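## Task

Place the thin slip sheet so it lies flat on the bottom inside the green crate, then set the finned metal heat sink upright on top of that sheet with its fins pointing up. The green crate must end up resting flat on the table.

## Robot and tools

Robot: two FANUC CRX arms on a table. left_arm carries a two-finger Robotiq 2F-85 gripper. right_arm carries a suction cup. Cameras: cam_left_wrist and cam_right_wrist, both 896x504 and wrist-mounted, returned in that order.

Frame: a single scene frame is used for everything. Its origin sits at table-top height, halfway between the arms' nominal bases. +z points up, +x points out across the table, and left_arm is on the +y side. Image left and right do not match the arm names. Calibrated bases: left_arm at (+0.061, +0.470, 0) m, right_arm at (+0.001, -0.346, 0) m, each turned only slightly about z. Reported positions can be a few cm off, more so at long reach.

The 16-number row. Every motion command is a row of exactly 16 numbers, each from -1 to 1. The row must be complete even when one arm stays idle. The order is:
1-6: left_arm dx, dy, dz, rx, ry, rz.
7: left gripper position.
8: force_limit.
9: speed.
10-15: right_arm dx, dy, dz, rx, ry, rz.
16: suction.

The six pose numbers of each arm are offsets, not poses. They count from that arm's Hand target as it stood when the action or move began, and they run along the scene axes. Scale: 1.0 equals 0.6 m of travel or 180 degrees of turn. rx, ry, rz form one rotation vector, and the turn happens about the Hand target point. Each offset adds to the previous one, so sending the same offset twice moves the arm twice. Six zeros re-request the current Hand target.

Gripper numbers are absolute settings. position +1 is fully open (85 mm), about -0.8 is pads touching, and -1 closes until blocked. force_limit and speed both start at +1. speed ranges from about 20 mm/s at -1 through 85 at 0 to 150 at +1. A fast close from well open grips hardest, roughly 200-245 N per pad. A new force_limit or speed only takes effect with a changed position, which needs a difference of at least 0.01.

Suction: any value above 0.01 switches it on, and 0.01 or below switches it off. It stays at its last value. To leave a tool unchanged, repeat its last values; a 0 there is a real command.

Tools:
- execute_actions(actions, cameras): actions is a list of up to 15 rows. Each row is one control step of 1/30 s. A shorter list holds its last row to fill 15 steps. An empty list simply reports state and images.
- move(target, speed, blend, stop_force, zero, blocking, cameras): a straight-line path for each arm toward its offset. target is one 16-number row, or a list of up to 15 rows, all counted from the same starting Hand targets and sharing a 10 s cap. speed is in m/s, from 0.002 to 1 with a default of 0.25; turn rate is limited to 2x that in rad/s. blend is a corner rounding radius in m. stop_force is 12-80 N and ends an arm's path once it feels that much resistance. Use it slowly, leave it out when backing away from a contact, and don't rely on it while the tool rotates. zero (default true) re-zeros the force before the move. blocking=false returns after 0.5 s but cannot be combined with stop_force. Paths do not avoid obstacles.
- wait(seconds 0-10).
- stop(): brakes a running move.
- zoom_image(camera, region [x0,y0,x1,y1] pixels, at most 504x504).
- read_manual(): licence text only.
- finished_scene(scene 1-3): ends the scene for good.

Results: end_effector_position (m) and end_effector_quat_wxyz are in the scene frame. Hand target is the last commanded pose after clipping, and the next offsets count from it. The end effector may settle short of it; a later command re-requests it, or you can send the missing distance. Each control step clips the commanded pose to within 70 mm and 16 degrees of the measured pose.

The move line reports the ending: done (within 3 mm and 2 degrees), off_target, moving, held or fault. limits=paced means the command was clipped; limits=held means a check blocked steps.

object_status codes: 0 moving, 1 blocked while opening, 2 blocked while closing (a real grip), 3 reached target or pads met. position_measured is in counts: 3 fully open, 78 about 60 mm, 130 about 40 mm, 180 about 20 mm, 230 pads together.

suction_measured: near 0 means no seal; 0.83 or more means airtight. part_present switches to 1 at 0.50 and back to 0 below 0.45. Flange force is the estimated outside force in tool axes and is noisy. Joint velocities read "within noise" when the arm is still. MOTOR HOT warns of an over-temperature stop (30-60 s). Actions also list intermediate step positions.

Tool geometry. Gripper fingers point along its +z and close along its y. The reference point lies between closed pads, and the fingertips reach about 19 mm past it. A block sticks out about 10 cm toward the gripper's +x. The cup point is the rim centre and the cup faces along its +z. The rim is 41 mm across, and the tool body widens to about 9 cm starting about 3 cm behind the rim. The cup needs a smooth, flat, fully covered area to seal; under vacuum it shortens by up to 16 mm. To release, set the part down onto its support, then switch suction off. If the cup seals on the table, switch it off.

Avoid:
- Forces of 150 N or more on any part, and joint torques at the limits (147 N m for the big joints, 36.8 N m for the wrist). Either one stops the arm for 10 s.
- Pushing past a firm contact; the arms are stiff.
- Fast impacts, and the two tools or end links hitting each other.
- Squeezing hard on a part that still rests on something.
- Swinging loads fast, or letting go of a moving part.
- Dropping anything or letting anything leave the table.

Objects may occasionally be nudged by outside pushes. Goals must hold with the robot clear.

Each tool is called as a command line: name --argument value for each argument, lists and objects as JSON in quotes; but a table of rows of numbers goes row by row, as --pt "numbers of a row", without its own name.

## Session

execute_actions --actions '[]'

Scene clock: 0.00 s.
left_arm: end_effector_position=(+0.4506, -0.0938, +0.2690) position_measured=3 object_status=3 end_effector_quat_wxyz=(-0.169, -0.445, +0.858, -0.191) | right_arm: end_effector_position=(+0.5664, -0.4553, +0.2188) suction_measured=0.00 part_present=0 end_effector_quat_wxyz=(-0.002, -0.629, +0.777, -0.004)
Joint positions: left_arm=[-0.574 0.375 0.167 0.518 -1.226 1.393] | right_arm=[0.1 0.334 0.194 0.009 -1.43 1.319]
Joint velocities: within noise
Flange force (N): no reading
Hand target: left_arm +0.4506, -0.0938, +0.2690; -0.169, -0.445, +0.858, -0.191 | right_arm +0.5664, -0.4553, +0.2188; -0.002, -0.629, +0.777, -0.004

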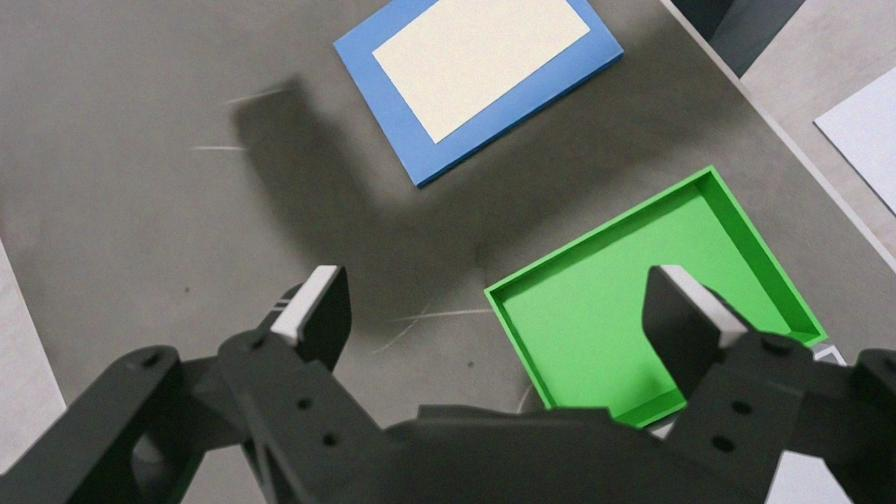

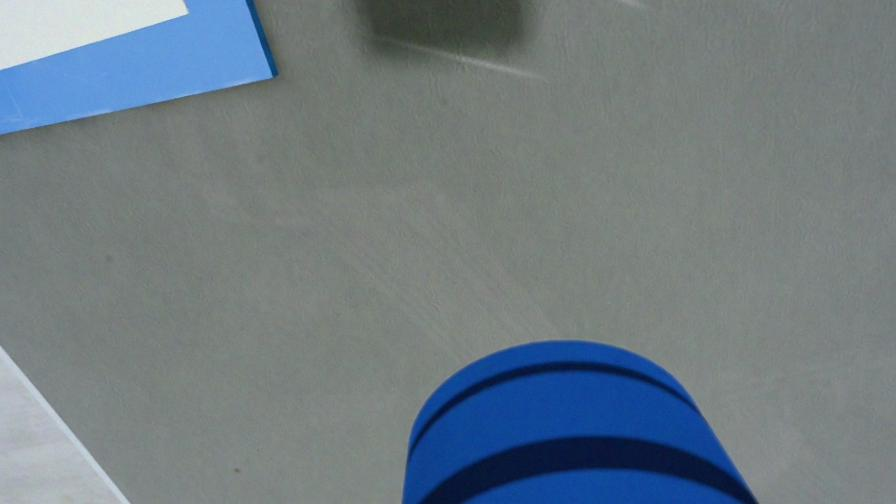

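move --target '[-0.109,0.628,-0.032,0.1276,-0.113,-0.2975,1,-0.6,-1,-0.327,0.675,0.385,0.0029,0.0006,0.0667,0]' --speed 0.35

Scene clock: 24.63 s.
left_arm: end_effector_position=(+0.3852, +0.2830, +0.2498) position_measured=3 object_status=3 end_effector_quat_wxyz=(+0.000, +0.000, +1.000, +0.000) | right_arm: end_effector_position=(+0.3702, -0.0504, +0.4498) suction_measured=0.00 part_present=0 end_effector_quat_wxyz=(+0.000, +0.707, -0.707, +0.000)
Joint positions: left_arm=[-0.163 -0.193 -0.252 0 -1.512 0.169] | right_arm=[1.012 0.129 0.493 0 -1.934 0.617]
Joint velocities: within noise
Flange force (N): left_arm=[-2.7 -6.0 0.4] | right_arm=[0.9 2.2 6.4]
Hand target: left_arm +0.3852, +0.2830, +0.2498; +0.000, +0.000, +1.000, +0.000 | right_arm +0.3702, -0.0503, +0.4498; +0.000, +0.707, -0.707, +0.000
Off the commanded pose: left_arm 0.000 m, 0 deg | right_arm 0.000 m, 0 deg.
move: done

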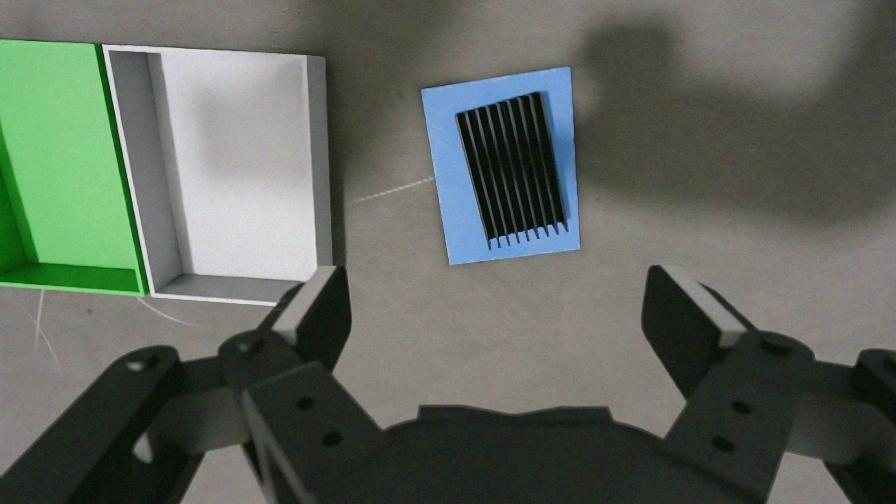

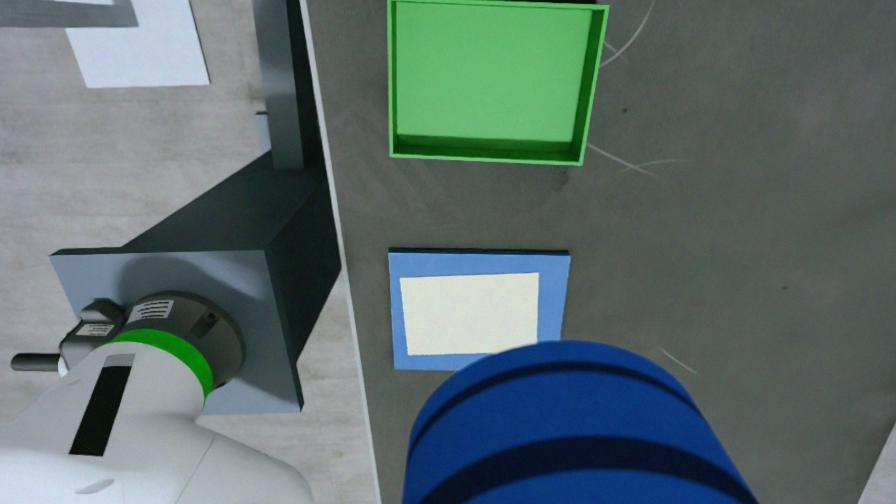

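move --target '[-0.0027,0.0325,-0.308,0,0,0.0772,1,-0.6,-1,0.0027,-0.4633,-0.7163,0,0,0,0]' --speed 0.3

Scene clock: 58.93 s.
left_arm: end_effector_position=(+0.3836, +0.3025, +0.0650) position_measured=3 object_status=3 end_effector_quat_wxyz=(+0.000, -0.121, +0.993, +0.000) | right_arm: end_effector_position=(+0.3718, -0.3283, +0.0200) suction_measured=0.00 part_present=0 end_effector_quat_wxyz=(+0.000, +0.707, -0.707, +0.000)
Joint positions: left_arm=[-0.108 -0.08 -0.607 0 -1.043 0.357] | right_arm=[0.464 0.051 -0.656 -0.001 -0.863 1.166]
Joint velocities: within noise
Flange force (N): left_arm=[1.0 -5.4 0.0] | right_arm=[-1.3 3.9 2.3]
Hand target: left_arm +0.3836, +0.3025, +0.0650; +0.000, -0.121, +0.993, +0.000 | right_arm +0.3718, -0.3283, +0.0200; +0.000, +0.707, -0.707, +0.000
Off the commanded pose: left_arm 0.000 m, 0 deg | right_arm 0.000 m, 0 deg.
move: done

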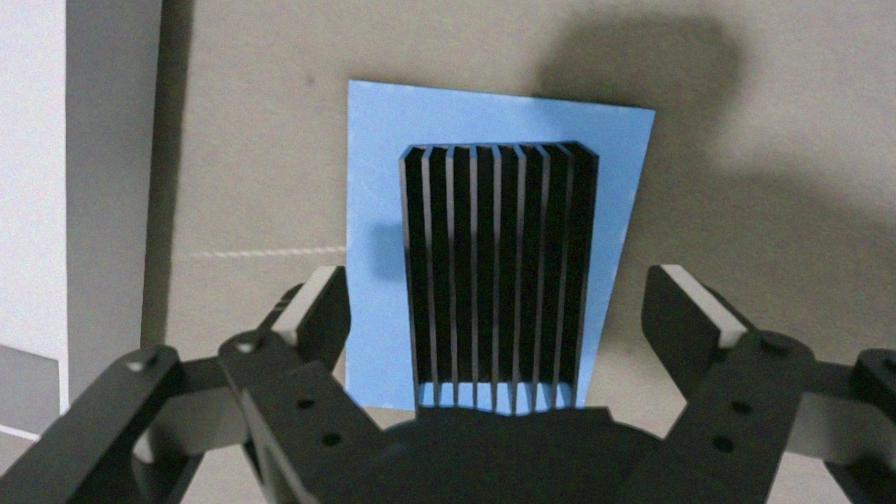

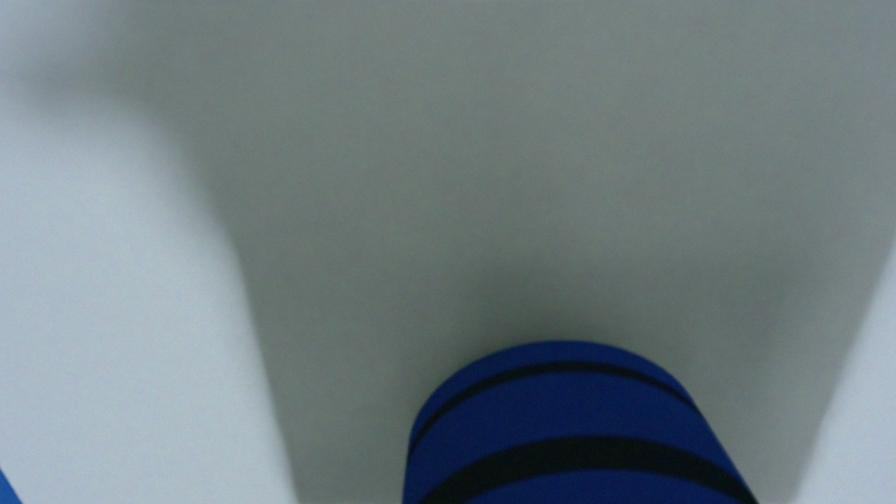

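move --target '[0,0.001,-0.052,0,0,0,1,-0.6,-1,0,0,-0.0367,0,0,0,1]' --speed 0.05 --stop_force 15 --cameras '["cam_left_wrist"]'

move --pt "0 0 0 0 0 0 -1 -0.6 -0.6 0 0 0.02 0 0 0 1" --pt "0 0 0 0 0 0 -1 -0.6 -0.6 0 0 0.2 0 0 0 1" --pt "0 0 0 0 0 0 -1 -0.6 -0.6 0.043 0.4438 0.2 0 0 -0.0244 1" --speed '[0.05,0.2,0.3]'

Scene clock: 66.70 s.
left_arm: end_effector_position=(+0.3836, +0.3031, +0.0338) position_measured=3 object_status=3 end_effector_quat_wxyz=(+0.000, -0.121, +0.993, +0.000) | right_arm: end_effector_position=(+0.3718, -0.3283, -0.0020) suction_measured=0.98 part_present=1 end_effector_quat_wxyz=(+0.000, +0.707, -0.707, +0.000)
Joint positions: left_arm=[-0.106 -0.03 -0.646 0 -0.954 0.355] | right_arm=[0.464 0.097 -0.675 -0.001 -0.798 1.167]
Joint velocities: within noise
Flange force (N): left_arm=[1.4 -5.4 0.2] | right_arm=[-0.9 3.3 3.4]
Hand target: left_arm +0.3836, +0.3031, +0.0338; +0.000, -0.121, +0.993, +0.000 | right_arm +0.3718, -0.3283, -0.0020; +0.000, +0.707, -0.707, +0.000
Off the commanded pose: left_arm 0.000 m, 0 deg | right_arm 0.000 m, 0 deg.
move: done
Images, in order (width x height): cam_left_wrist 896x504.

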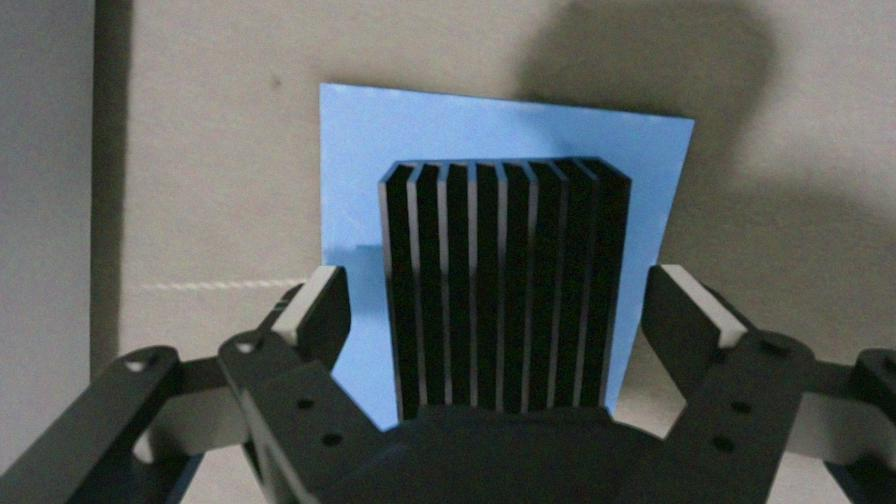

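Scene clock: 69.67 s.
left_arm: end_effector_position=(+0.3836, +0.3031, +0.0338) position_measured=79 object_status=2 end_effector_quat_wxyz=(+0.000, -0.121, +0.993, +0.000) | right_arm: end_effector_position=(+0.3976, -0.0621, +0.1180) suction_measured=0.98 part_present=1 end_effector_quat_wxyz=(+0.000, +0.679, -0.734, +0.000)
Joint positions: left_arm=[-0.106 -0.03 -0.646 0 -0.954 0.355] | right_arm=[0.95 0.189 -0.23 0 -1.152 0.603]
Joint velocities: within noise
Flange force (N): left_arm=[0.9 -5.7 -22.4] | right_arm=[1.0 2.2 4.9]
Hand target: left_arm +0.3836, +0.3031, +0.0338; +0.000, -0.121, +0.993, +0.000 | right_arm +0.3976, -0.0620, +0.1180; +0.000, +0.679, -0.734, +0.000
Off the commanded pose: left_arm 0.000 m, 0 deg | right_arm 0.000 m, 0 deg.
move: done

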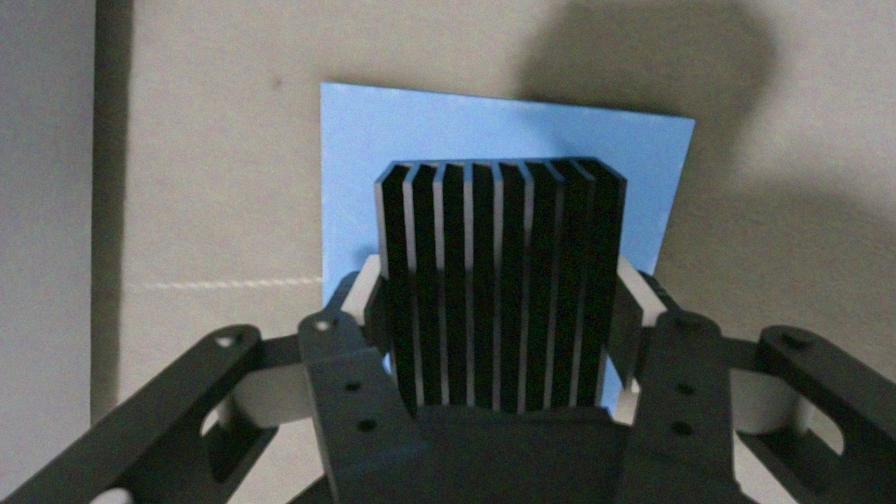

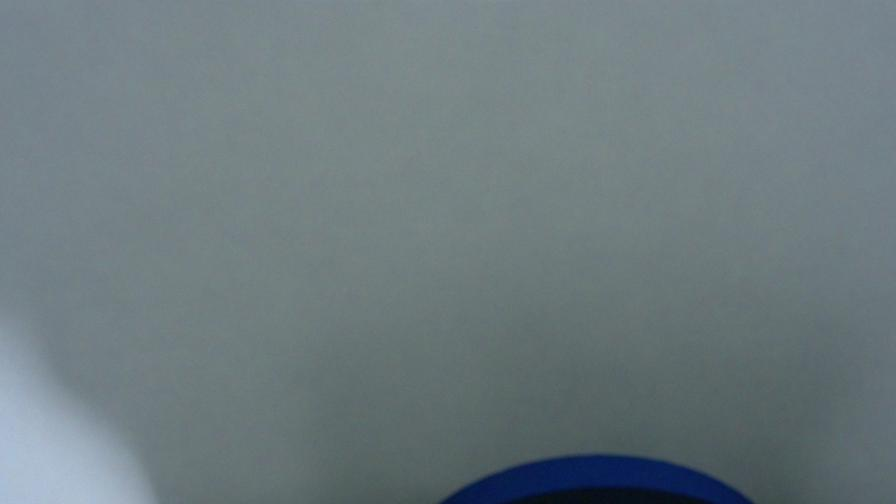

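move --pt "0 0 0 0 0 0 -1 -0.6 -0.6 0 0 -0.165 0 0 0 1" --pt "0 0 0 0 0 0 -1 -0.6 -0.6 0 0 -0.2128 0 0 0 1" --speed '[0.15,0.03]' --stop_force 15 --cameras '[]'

Scene clock: 76.77 s.
left_arm: end_effector_position=(+0.3836, +0.3031, +0.0338) position_measured=79 object_status=2 end_effector_quat_wxyz=(+0.000, -0.121, +0.993, +0.000) | right_arm: end_effector_position=(+0.3976, -0.0620, -0.0097) suction_measured=0.98 part_present=1 end_effector_quat_wxyz=(+0.000, +0.679, -0.734, +0.000)
Joint positions: left_arm=[-0.106 -0.03 -0.646 0 -0.954 0.355] | right_arm=[0.95 0.364 -0.354 0 -0.852 0.603]
Joint velocities: within noise
Flange force (N): left_arm=[0.9 -5.7 -22.3] | right_arm=[1.1 1.9 3.9]
Hand target: left_arm +0.3836, +0.3031, +0.0338; +0.000, -0.121, +0.993, +0.000 | right_arm +0.3976, -0.0620, -0.0097; +0.000, +0.679, -0.734, +0.000
Off the commanded pose: left_arm 0.000 m, 0 deg | right_arm 0.000 m, 0 deg.
move: done
No camera images: "cameras" was empty.

execute_actions --actions '[[[0,0,0,0,0,0,-1,-0.6,-0.6,0,0,0,0,0,0,0]]]' --cameras '[]'

move --pt "0 0 0 0 0 0 -1 -0.6 -0.6 0 0 0.05 0 0 0 0" --pt "0 0 0.2103 0 0 0 -1 -0.6 -0.6 0 0 0.35 0 0 0 0" --pt "0.0207 -0.5827 0.2103 0 0 -0.104 -1 -0.6 -0.6 -0.146 -0.513 0.6 0 0 0 0" --speed '[0.05,0.2,0.3]' --cameras '["cam_left_wrist"]'

Scene clock: 91.73 s.
left_arm: end_effector_position=(+0.3836, +0.3031, +0.0338) position_measured=79 object_status=2 end_effector_quat_wxyz=(+0.000, -0.121, +0.993, +0.000) | right_arm: end_effector_position=(+0.3977, -0.0620, -0.0097) suction_measured=0.00 part_present=0 end_effector_quat_wxyz=(+0.000, +0.679, -0.734, +0.000)
Joint positions: left_arm=[-0.106 -0.03 -0.646 0 -0.954 0.355] | right_arm=[0.95 0.364 -0.354 0 -0.852 0.603]
Joint velocities: within noise
Flange force (N): left_arm=[0.9 -5.7 -22.3] | right_arm=[1.5 3.6 -20.1]
Hand target: left_arm +0.3836, +0.3031, +0.0338; +0.000, -0.121, +0.993, +0.000 | right_arm +0.3976, -0.0620, -0.0097; +0.000, +0.679, -0.734, +0.000
Off the commanded pose: left_arm 0.000 m, 0 deg | right_arm 0.000 m, 0 deg.
Step readings (end_effector_position of left_arm | right_arm):
0: (+0.3836, +0.3031, +0.0338) | (+0.3976, -0.0620, -0.0097)
1: (+0.3836, +0.3031, +0.0338) | (+0.3976, -0.0620, -0.0097)
2: (+0.3836, +0.3031, +0.0338) | (+0.3977, -0.0620, -0.0097)
4: (+0.3836, +0.3031, +0.0338) | (+0.3977, -0.0620, -0.0097)
8: (+0.3836, +0.3031, +0.0338) | (+0.3977, -0.0620, -0.0097)
15: (+0.3836, +0.3031, +0.0338) | (+0.3977, -0.0620, -0.0097)
No camera images: "cameras" was empty.

Scene clock: 95.17 s.
left_arm: end_effector_position=(+0.3960, -0.0465, +0.1599) position_measured=79 object_status=2 end_effector_quat_wxyz=(+0.000, +0.042, +0.999, +0.000) | right_arm: end_effector_position=(+0.3100, -0.3698, +0.3503) suction_measured=0.00 part_present=0 end_effector_quat_wxyz=(+0.000, +0.679, -0.734, +0.000)
Joint positions: left_arm=[-0.778 0.452 0.262 0 -1.38 0.7] | right_arm=[0.414 -0.353 -0.176 -0.001 -1.747 1.139]
Joint velocities: within noise
Flange force (N): left_arm=[5.8 2.9 3.0] | right_arm=[-2.7 4.8 6.0]
Hand target: left_arm +0.3960, -0.0465, +0.1599; +0.000, +0.042, +0.999, +0.000 | right_arm +0.3100, -0.3698, +0.3503; +0.000, +0.679, -0.734, +0.000
Off the commanded pose: left_arm 0.000 m, 0 deg | right_arm 0.000 m, 0 deg.
move: done
Images, in order (width x height): cam_left_wrist 896x504.

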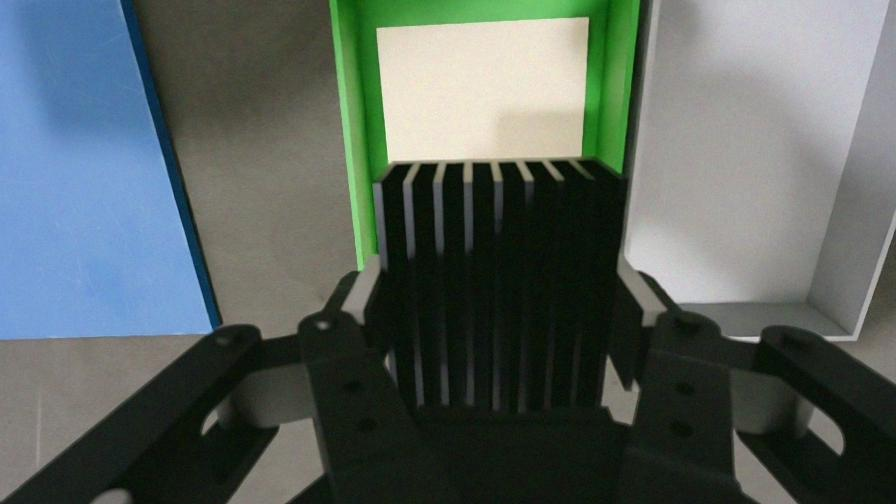

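move --pt "-0.0117 0 0 0 0 0 -1 -0.6 -0.6 0 0 0 0 0 0 0" --pt "-0.0117 0 -0.195 0 0 0 -1 -0.6 -0.6 0 0 0 0 0 0 0" --speed 0.15 --cameras '[]'

move --target '[0,0,-0.05,0,0,0,-1,-0.6,-0.6,0,0,0,0,0,0,0]' --speed 0.01 --stop_force 12 --cameras '["cam_left_wrist"]'

Scene clock: 104.67 s.
left_arm: end_effector_position=(+0.3890, -0.0466, +0.0430) position_measured=79 object_status=2 end_effector_quat_wxyz=(+0.000, +0.042, +0.999, +0.000) | right_arm: end_effector_position=(+0.3100, -0.3698, +0.3503) suction_measured=0.00 part_present=0 end_effector_quat_wxyz=(+0.000, +0.679, -0.734, +0.000)
Joint positions: left_arm=[-0.786 0.533 0.094 0 -1.131 0.708] | right_arm=[0.414 -0.353 -0.176 -0.001 -1.747 1.139]
Joint velocities: within noise
Flange force (N): left_arm=[3.3 -0.3 0.7] | right_arm=[-1.0 4.1 6.3]
Hand target: left_arm +0.3890, -0.0465, +0.0429; +0.000, +0.042, +0.999, +0.000 | right_arm +0.3100, -0.3698, +0.3503; +0.000, +0.679, -0.734, +0.000
Off the commanded pose: left_arm 0.000 m, 0 deg | right_arm 0.000 m, 0 deg.
move: done
No camera images: "cameras" was empty.

Scene clock: 106.60 s.
left_arm: end_effector_position=(+0.3891, -0.0466, +0.0300) position_measured=79 object_status=2 end_effector_quat_wxyz=(+0.000, +0.042, +0.999, +0.000) | right_arm: end_effector_position=(+0.3100, -0.3698, +0.3503) suction_measured=0.00 part_present=0 end_effector_quat_wxyz=(+0.000, +0.679, -0.734, +0.000)
Joint positions: left_arm=[-0.786 0.547 0.082 0 -1.105 0.708] | right_arm=[0.414 -0.353 -0.176 -0.001 -1.747 1.139]
Joint velocities: within noise
Flange force (N): left_arm=[2.7 1.5 -23.1] | right_arm=[-1.0 4.1 6.2]
Hand target: left_arm +0.3891, -0.0466, +0.0300; +0.000, +0.042, +0.999, +0.000 (not the last commanded pose) | right_arm +0.3100, -0.3698, +0.3503; +0.000, +0.679, -0.734, +0.000
Off the commanded pose: left_arm 0.017 m, 0 deg | right_arm 0.000 m, 0 deg.
move: contact (left_arm)
Images, in order (width x height): cam_left_wrist 896x504.

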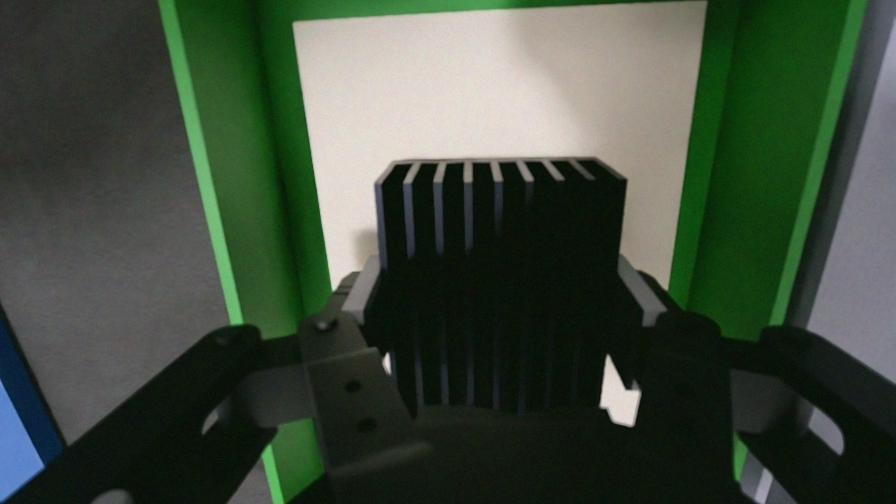

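execute_actions --actions '[[[0,0,0,0,0,0,0.6,-0.6,-1,0,0,0,0,0,0,0]],[[0,0,0,0,0,0,0.6,-0.6,-1,0,0,0,0,0,0,0]]]' --cameras '[]'

move --pt "0 0 0.06 0 0 0 0.6 -0.6 -1 0 0 0 0 0 0 0" --pt "0 0 0.25 0 0 0 0.6 -0.6 -1 0 0 0 0 0 0 0" --speed '[0.06,0.25]' --cameras '["cam_left_wrist"]'

Scene clock: 113.87 s.
left_arm: end_effector_position=(+0.3891, -0.0466, +0.0300) position_measured=53 object_status=3 end_effector_quat_wxyz=(+0.000, +0.042, +0.999, +0.000) | right_arm: end_effector_position=(+0.3100, -0.3698, +0.3503) suction_measured=0.00 part_present=0 end_effector_quat_wxyz=(+0.000, +0.679, -0.734, +0.000)
Joint positions: left_arm=[-0.786 0.547 0.082 0 -1.105 0.708] | right_arm=[0.414 -0.353 -0.176 -0.001 -1.747 1.139]
Joint velocities: within noise
Flange force (N): left_arm=[2.8 -1.3 -1.4] | right_arm=[-1.1 4.1 6.1]
Flange force at the end of the 1st action (N): left_arm=[2.5 -1.4 -1.4] | right_arm=[-1.1 4.1 6.2]
Hand target: left_arm +0.3891, -0.0466, +0.0300; +0.000, +0.042, +0.999, +0.000 | right_arm +0.3100, -0.3698, +0.3503; +0.000, +0.679, -0.734, +0.000
Off the commanded pose: left_arm 0.000 m, 0 deg | right_arm 0.000 m, 0 deg.
Step readings (end_effector_position of left_arm | right_arm; steps 1 to 15: 1st action; 16 to 30: 2nd action):
0: (+0.3891, -0.0466, +0.0300) | (+0.3100, -0.3698, +0.3503)
1: (+0.3891, -0.0466, +0.0300) | (+0.3100, -0.3698, +0.3503)
2: (+0.3891, -0.0466, +0.0300) | (+0.3100, -0.3698, +0.3503)
4: (+0.3890, -0.0465, +0.0298) | (+0.3100, -0.3698, +0.3503)
8: (+0.3890, -0.0465, +0.0297) | (+0.3100, -0.3698, +0.3503)
15: (+0.3890, -0.0466, +0.0299) | (+0.3100, -0.3698, +0.3503)
16: (+0.3890, -0.0466, +0.0299) | (+0.3100, -0.3698, +0.3503)
17: (+0.3891, -0.0466, +0.0300) | (+0.3100, -0.3698, +0.3503)
19: (+0.3891, -0.0466, +0.0300) | (+0.3100, -0.3698, +0.3503)
23: (+0.3891, -0.0466, +0.0300) | (+0.3100, -0.3698, +0.3503)
30: (+0.3891, -0.0466, +0.0300) | (+0.3100, -0.3698, +0.3503)
No camera images: "cameras" was empty.

Scene clock: 115.50 s.
left_arm: end_effector_position=(+0.3892, -0.0465, +0.1800) position_measured=53 object_status=3 end_effector_quat_wxyz=(+0.000, +0.042, +0.999, +0.000) | right_arm: end_effector_position=(+0.3100, -0.3698, +0.3503) suction_measured=0.00 part_present=0 end_effector_quat_wxyz=(+0.000, +0.679, -0.734, +0.000)
Joint positions: left_arm=[-0.786 0.434 0.283 0 -1.419 0.708] | right_arm=[0.414 -0.353 -0.176 -0.001 -1.747 1.139]
Joint velocities: within noise
Flange force (N): left_arm=[2.2 -2.3 -1.5] | right_arm=[-0.8 4.5 6.0]
Hand target: left_arm +0.3891, -0.0466, +0.1800; +0.000, +0.042, +0.999, +0.000 | right_arm +0.3100, -0.3698, +0.3503; +0.000, +0.679, -0.734, +0.000
Off the commanded pose: left_arm 0.000 m, 0 deg | right_arm 0.000 m, 0 deg.
move: done
Images, in order (width x height): cam_left_wrist 896x504.

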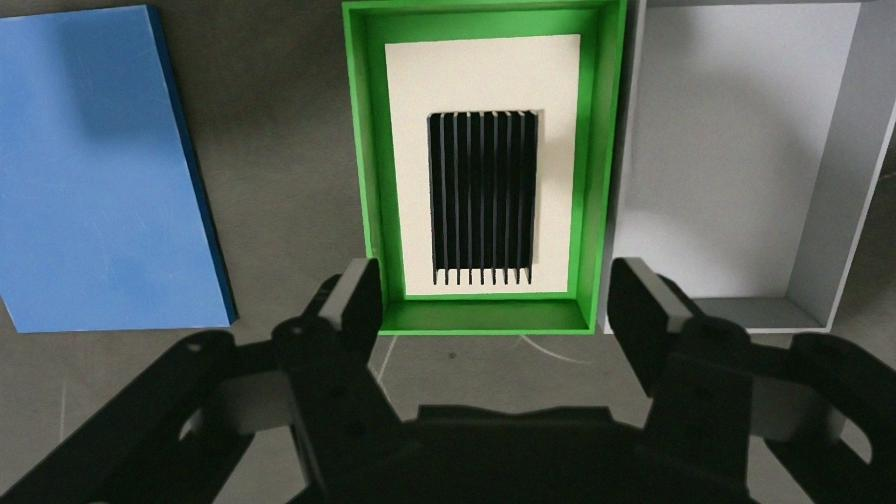

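finished_scene --scene 3

The scene is finished: the task was done.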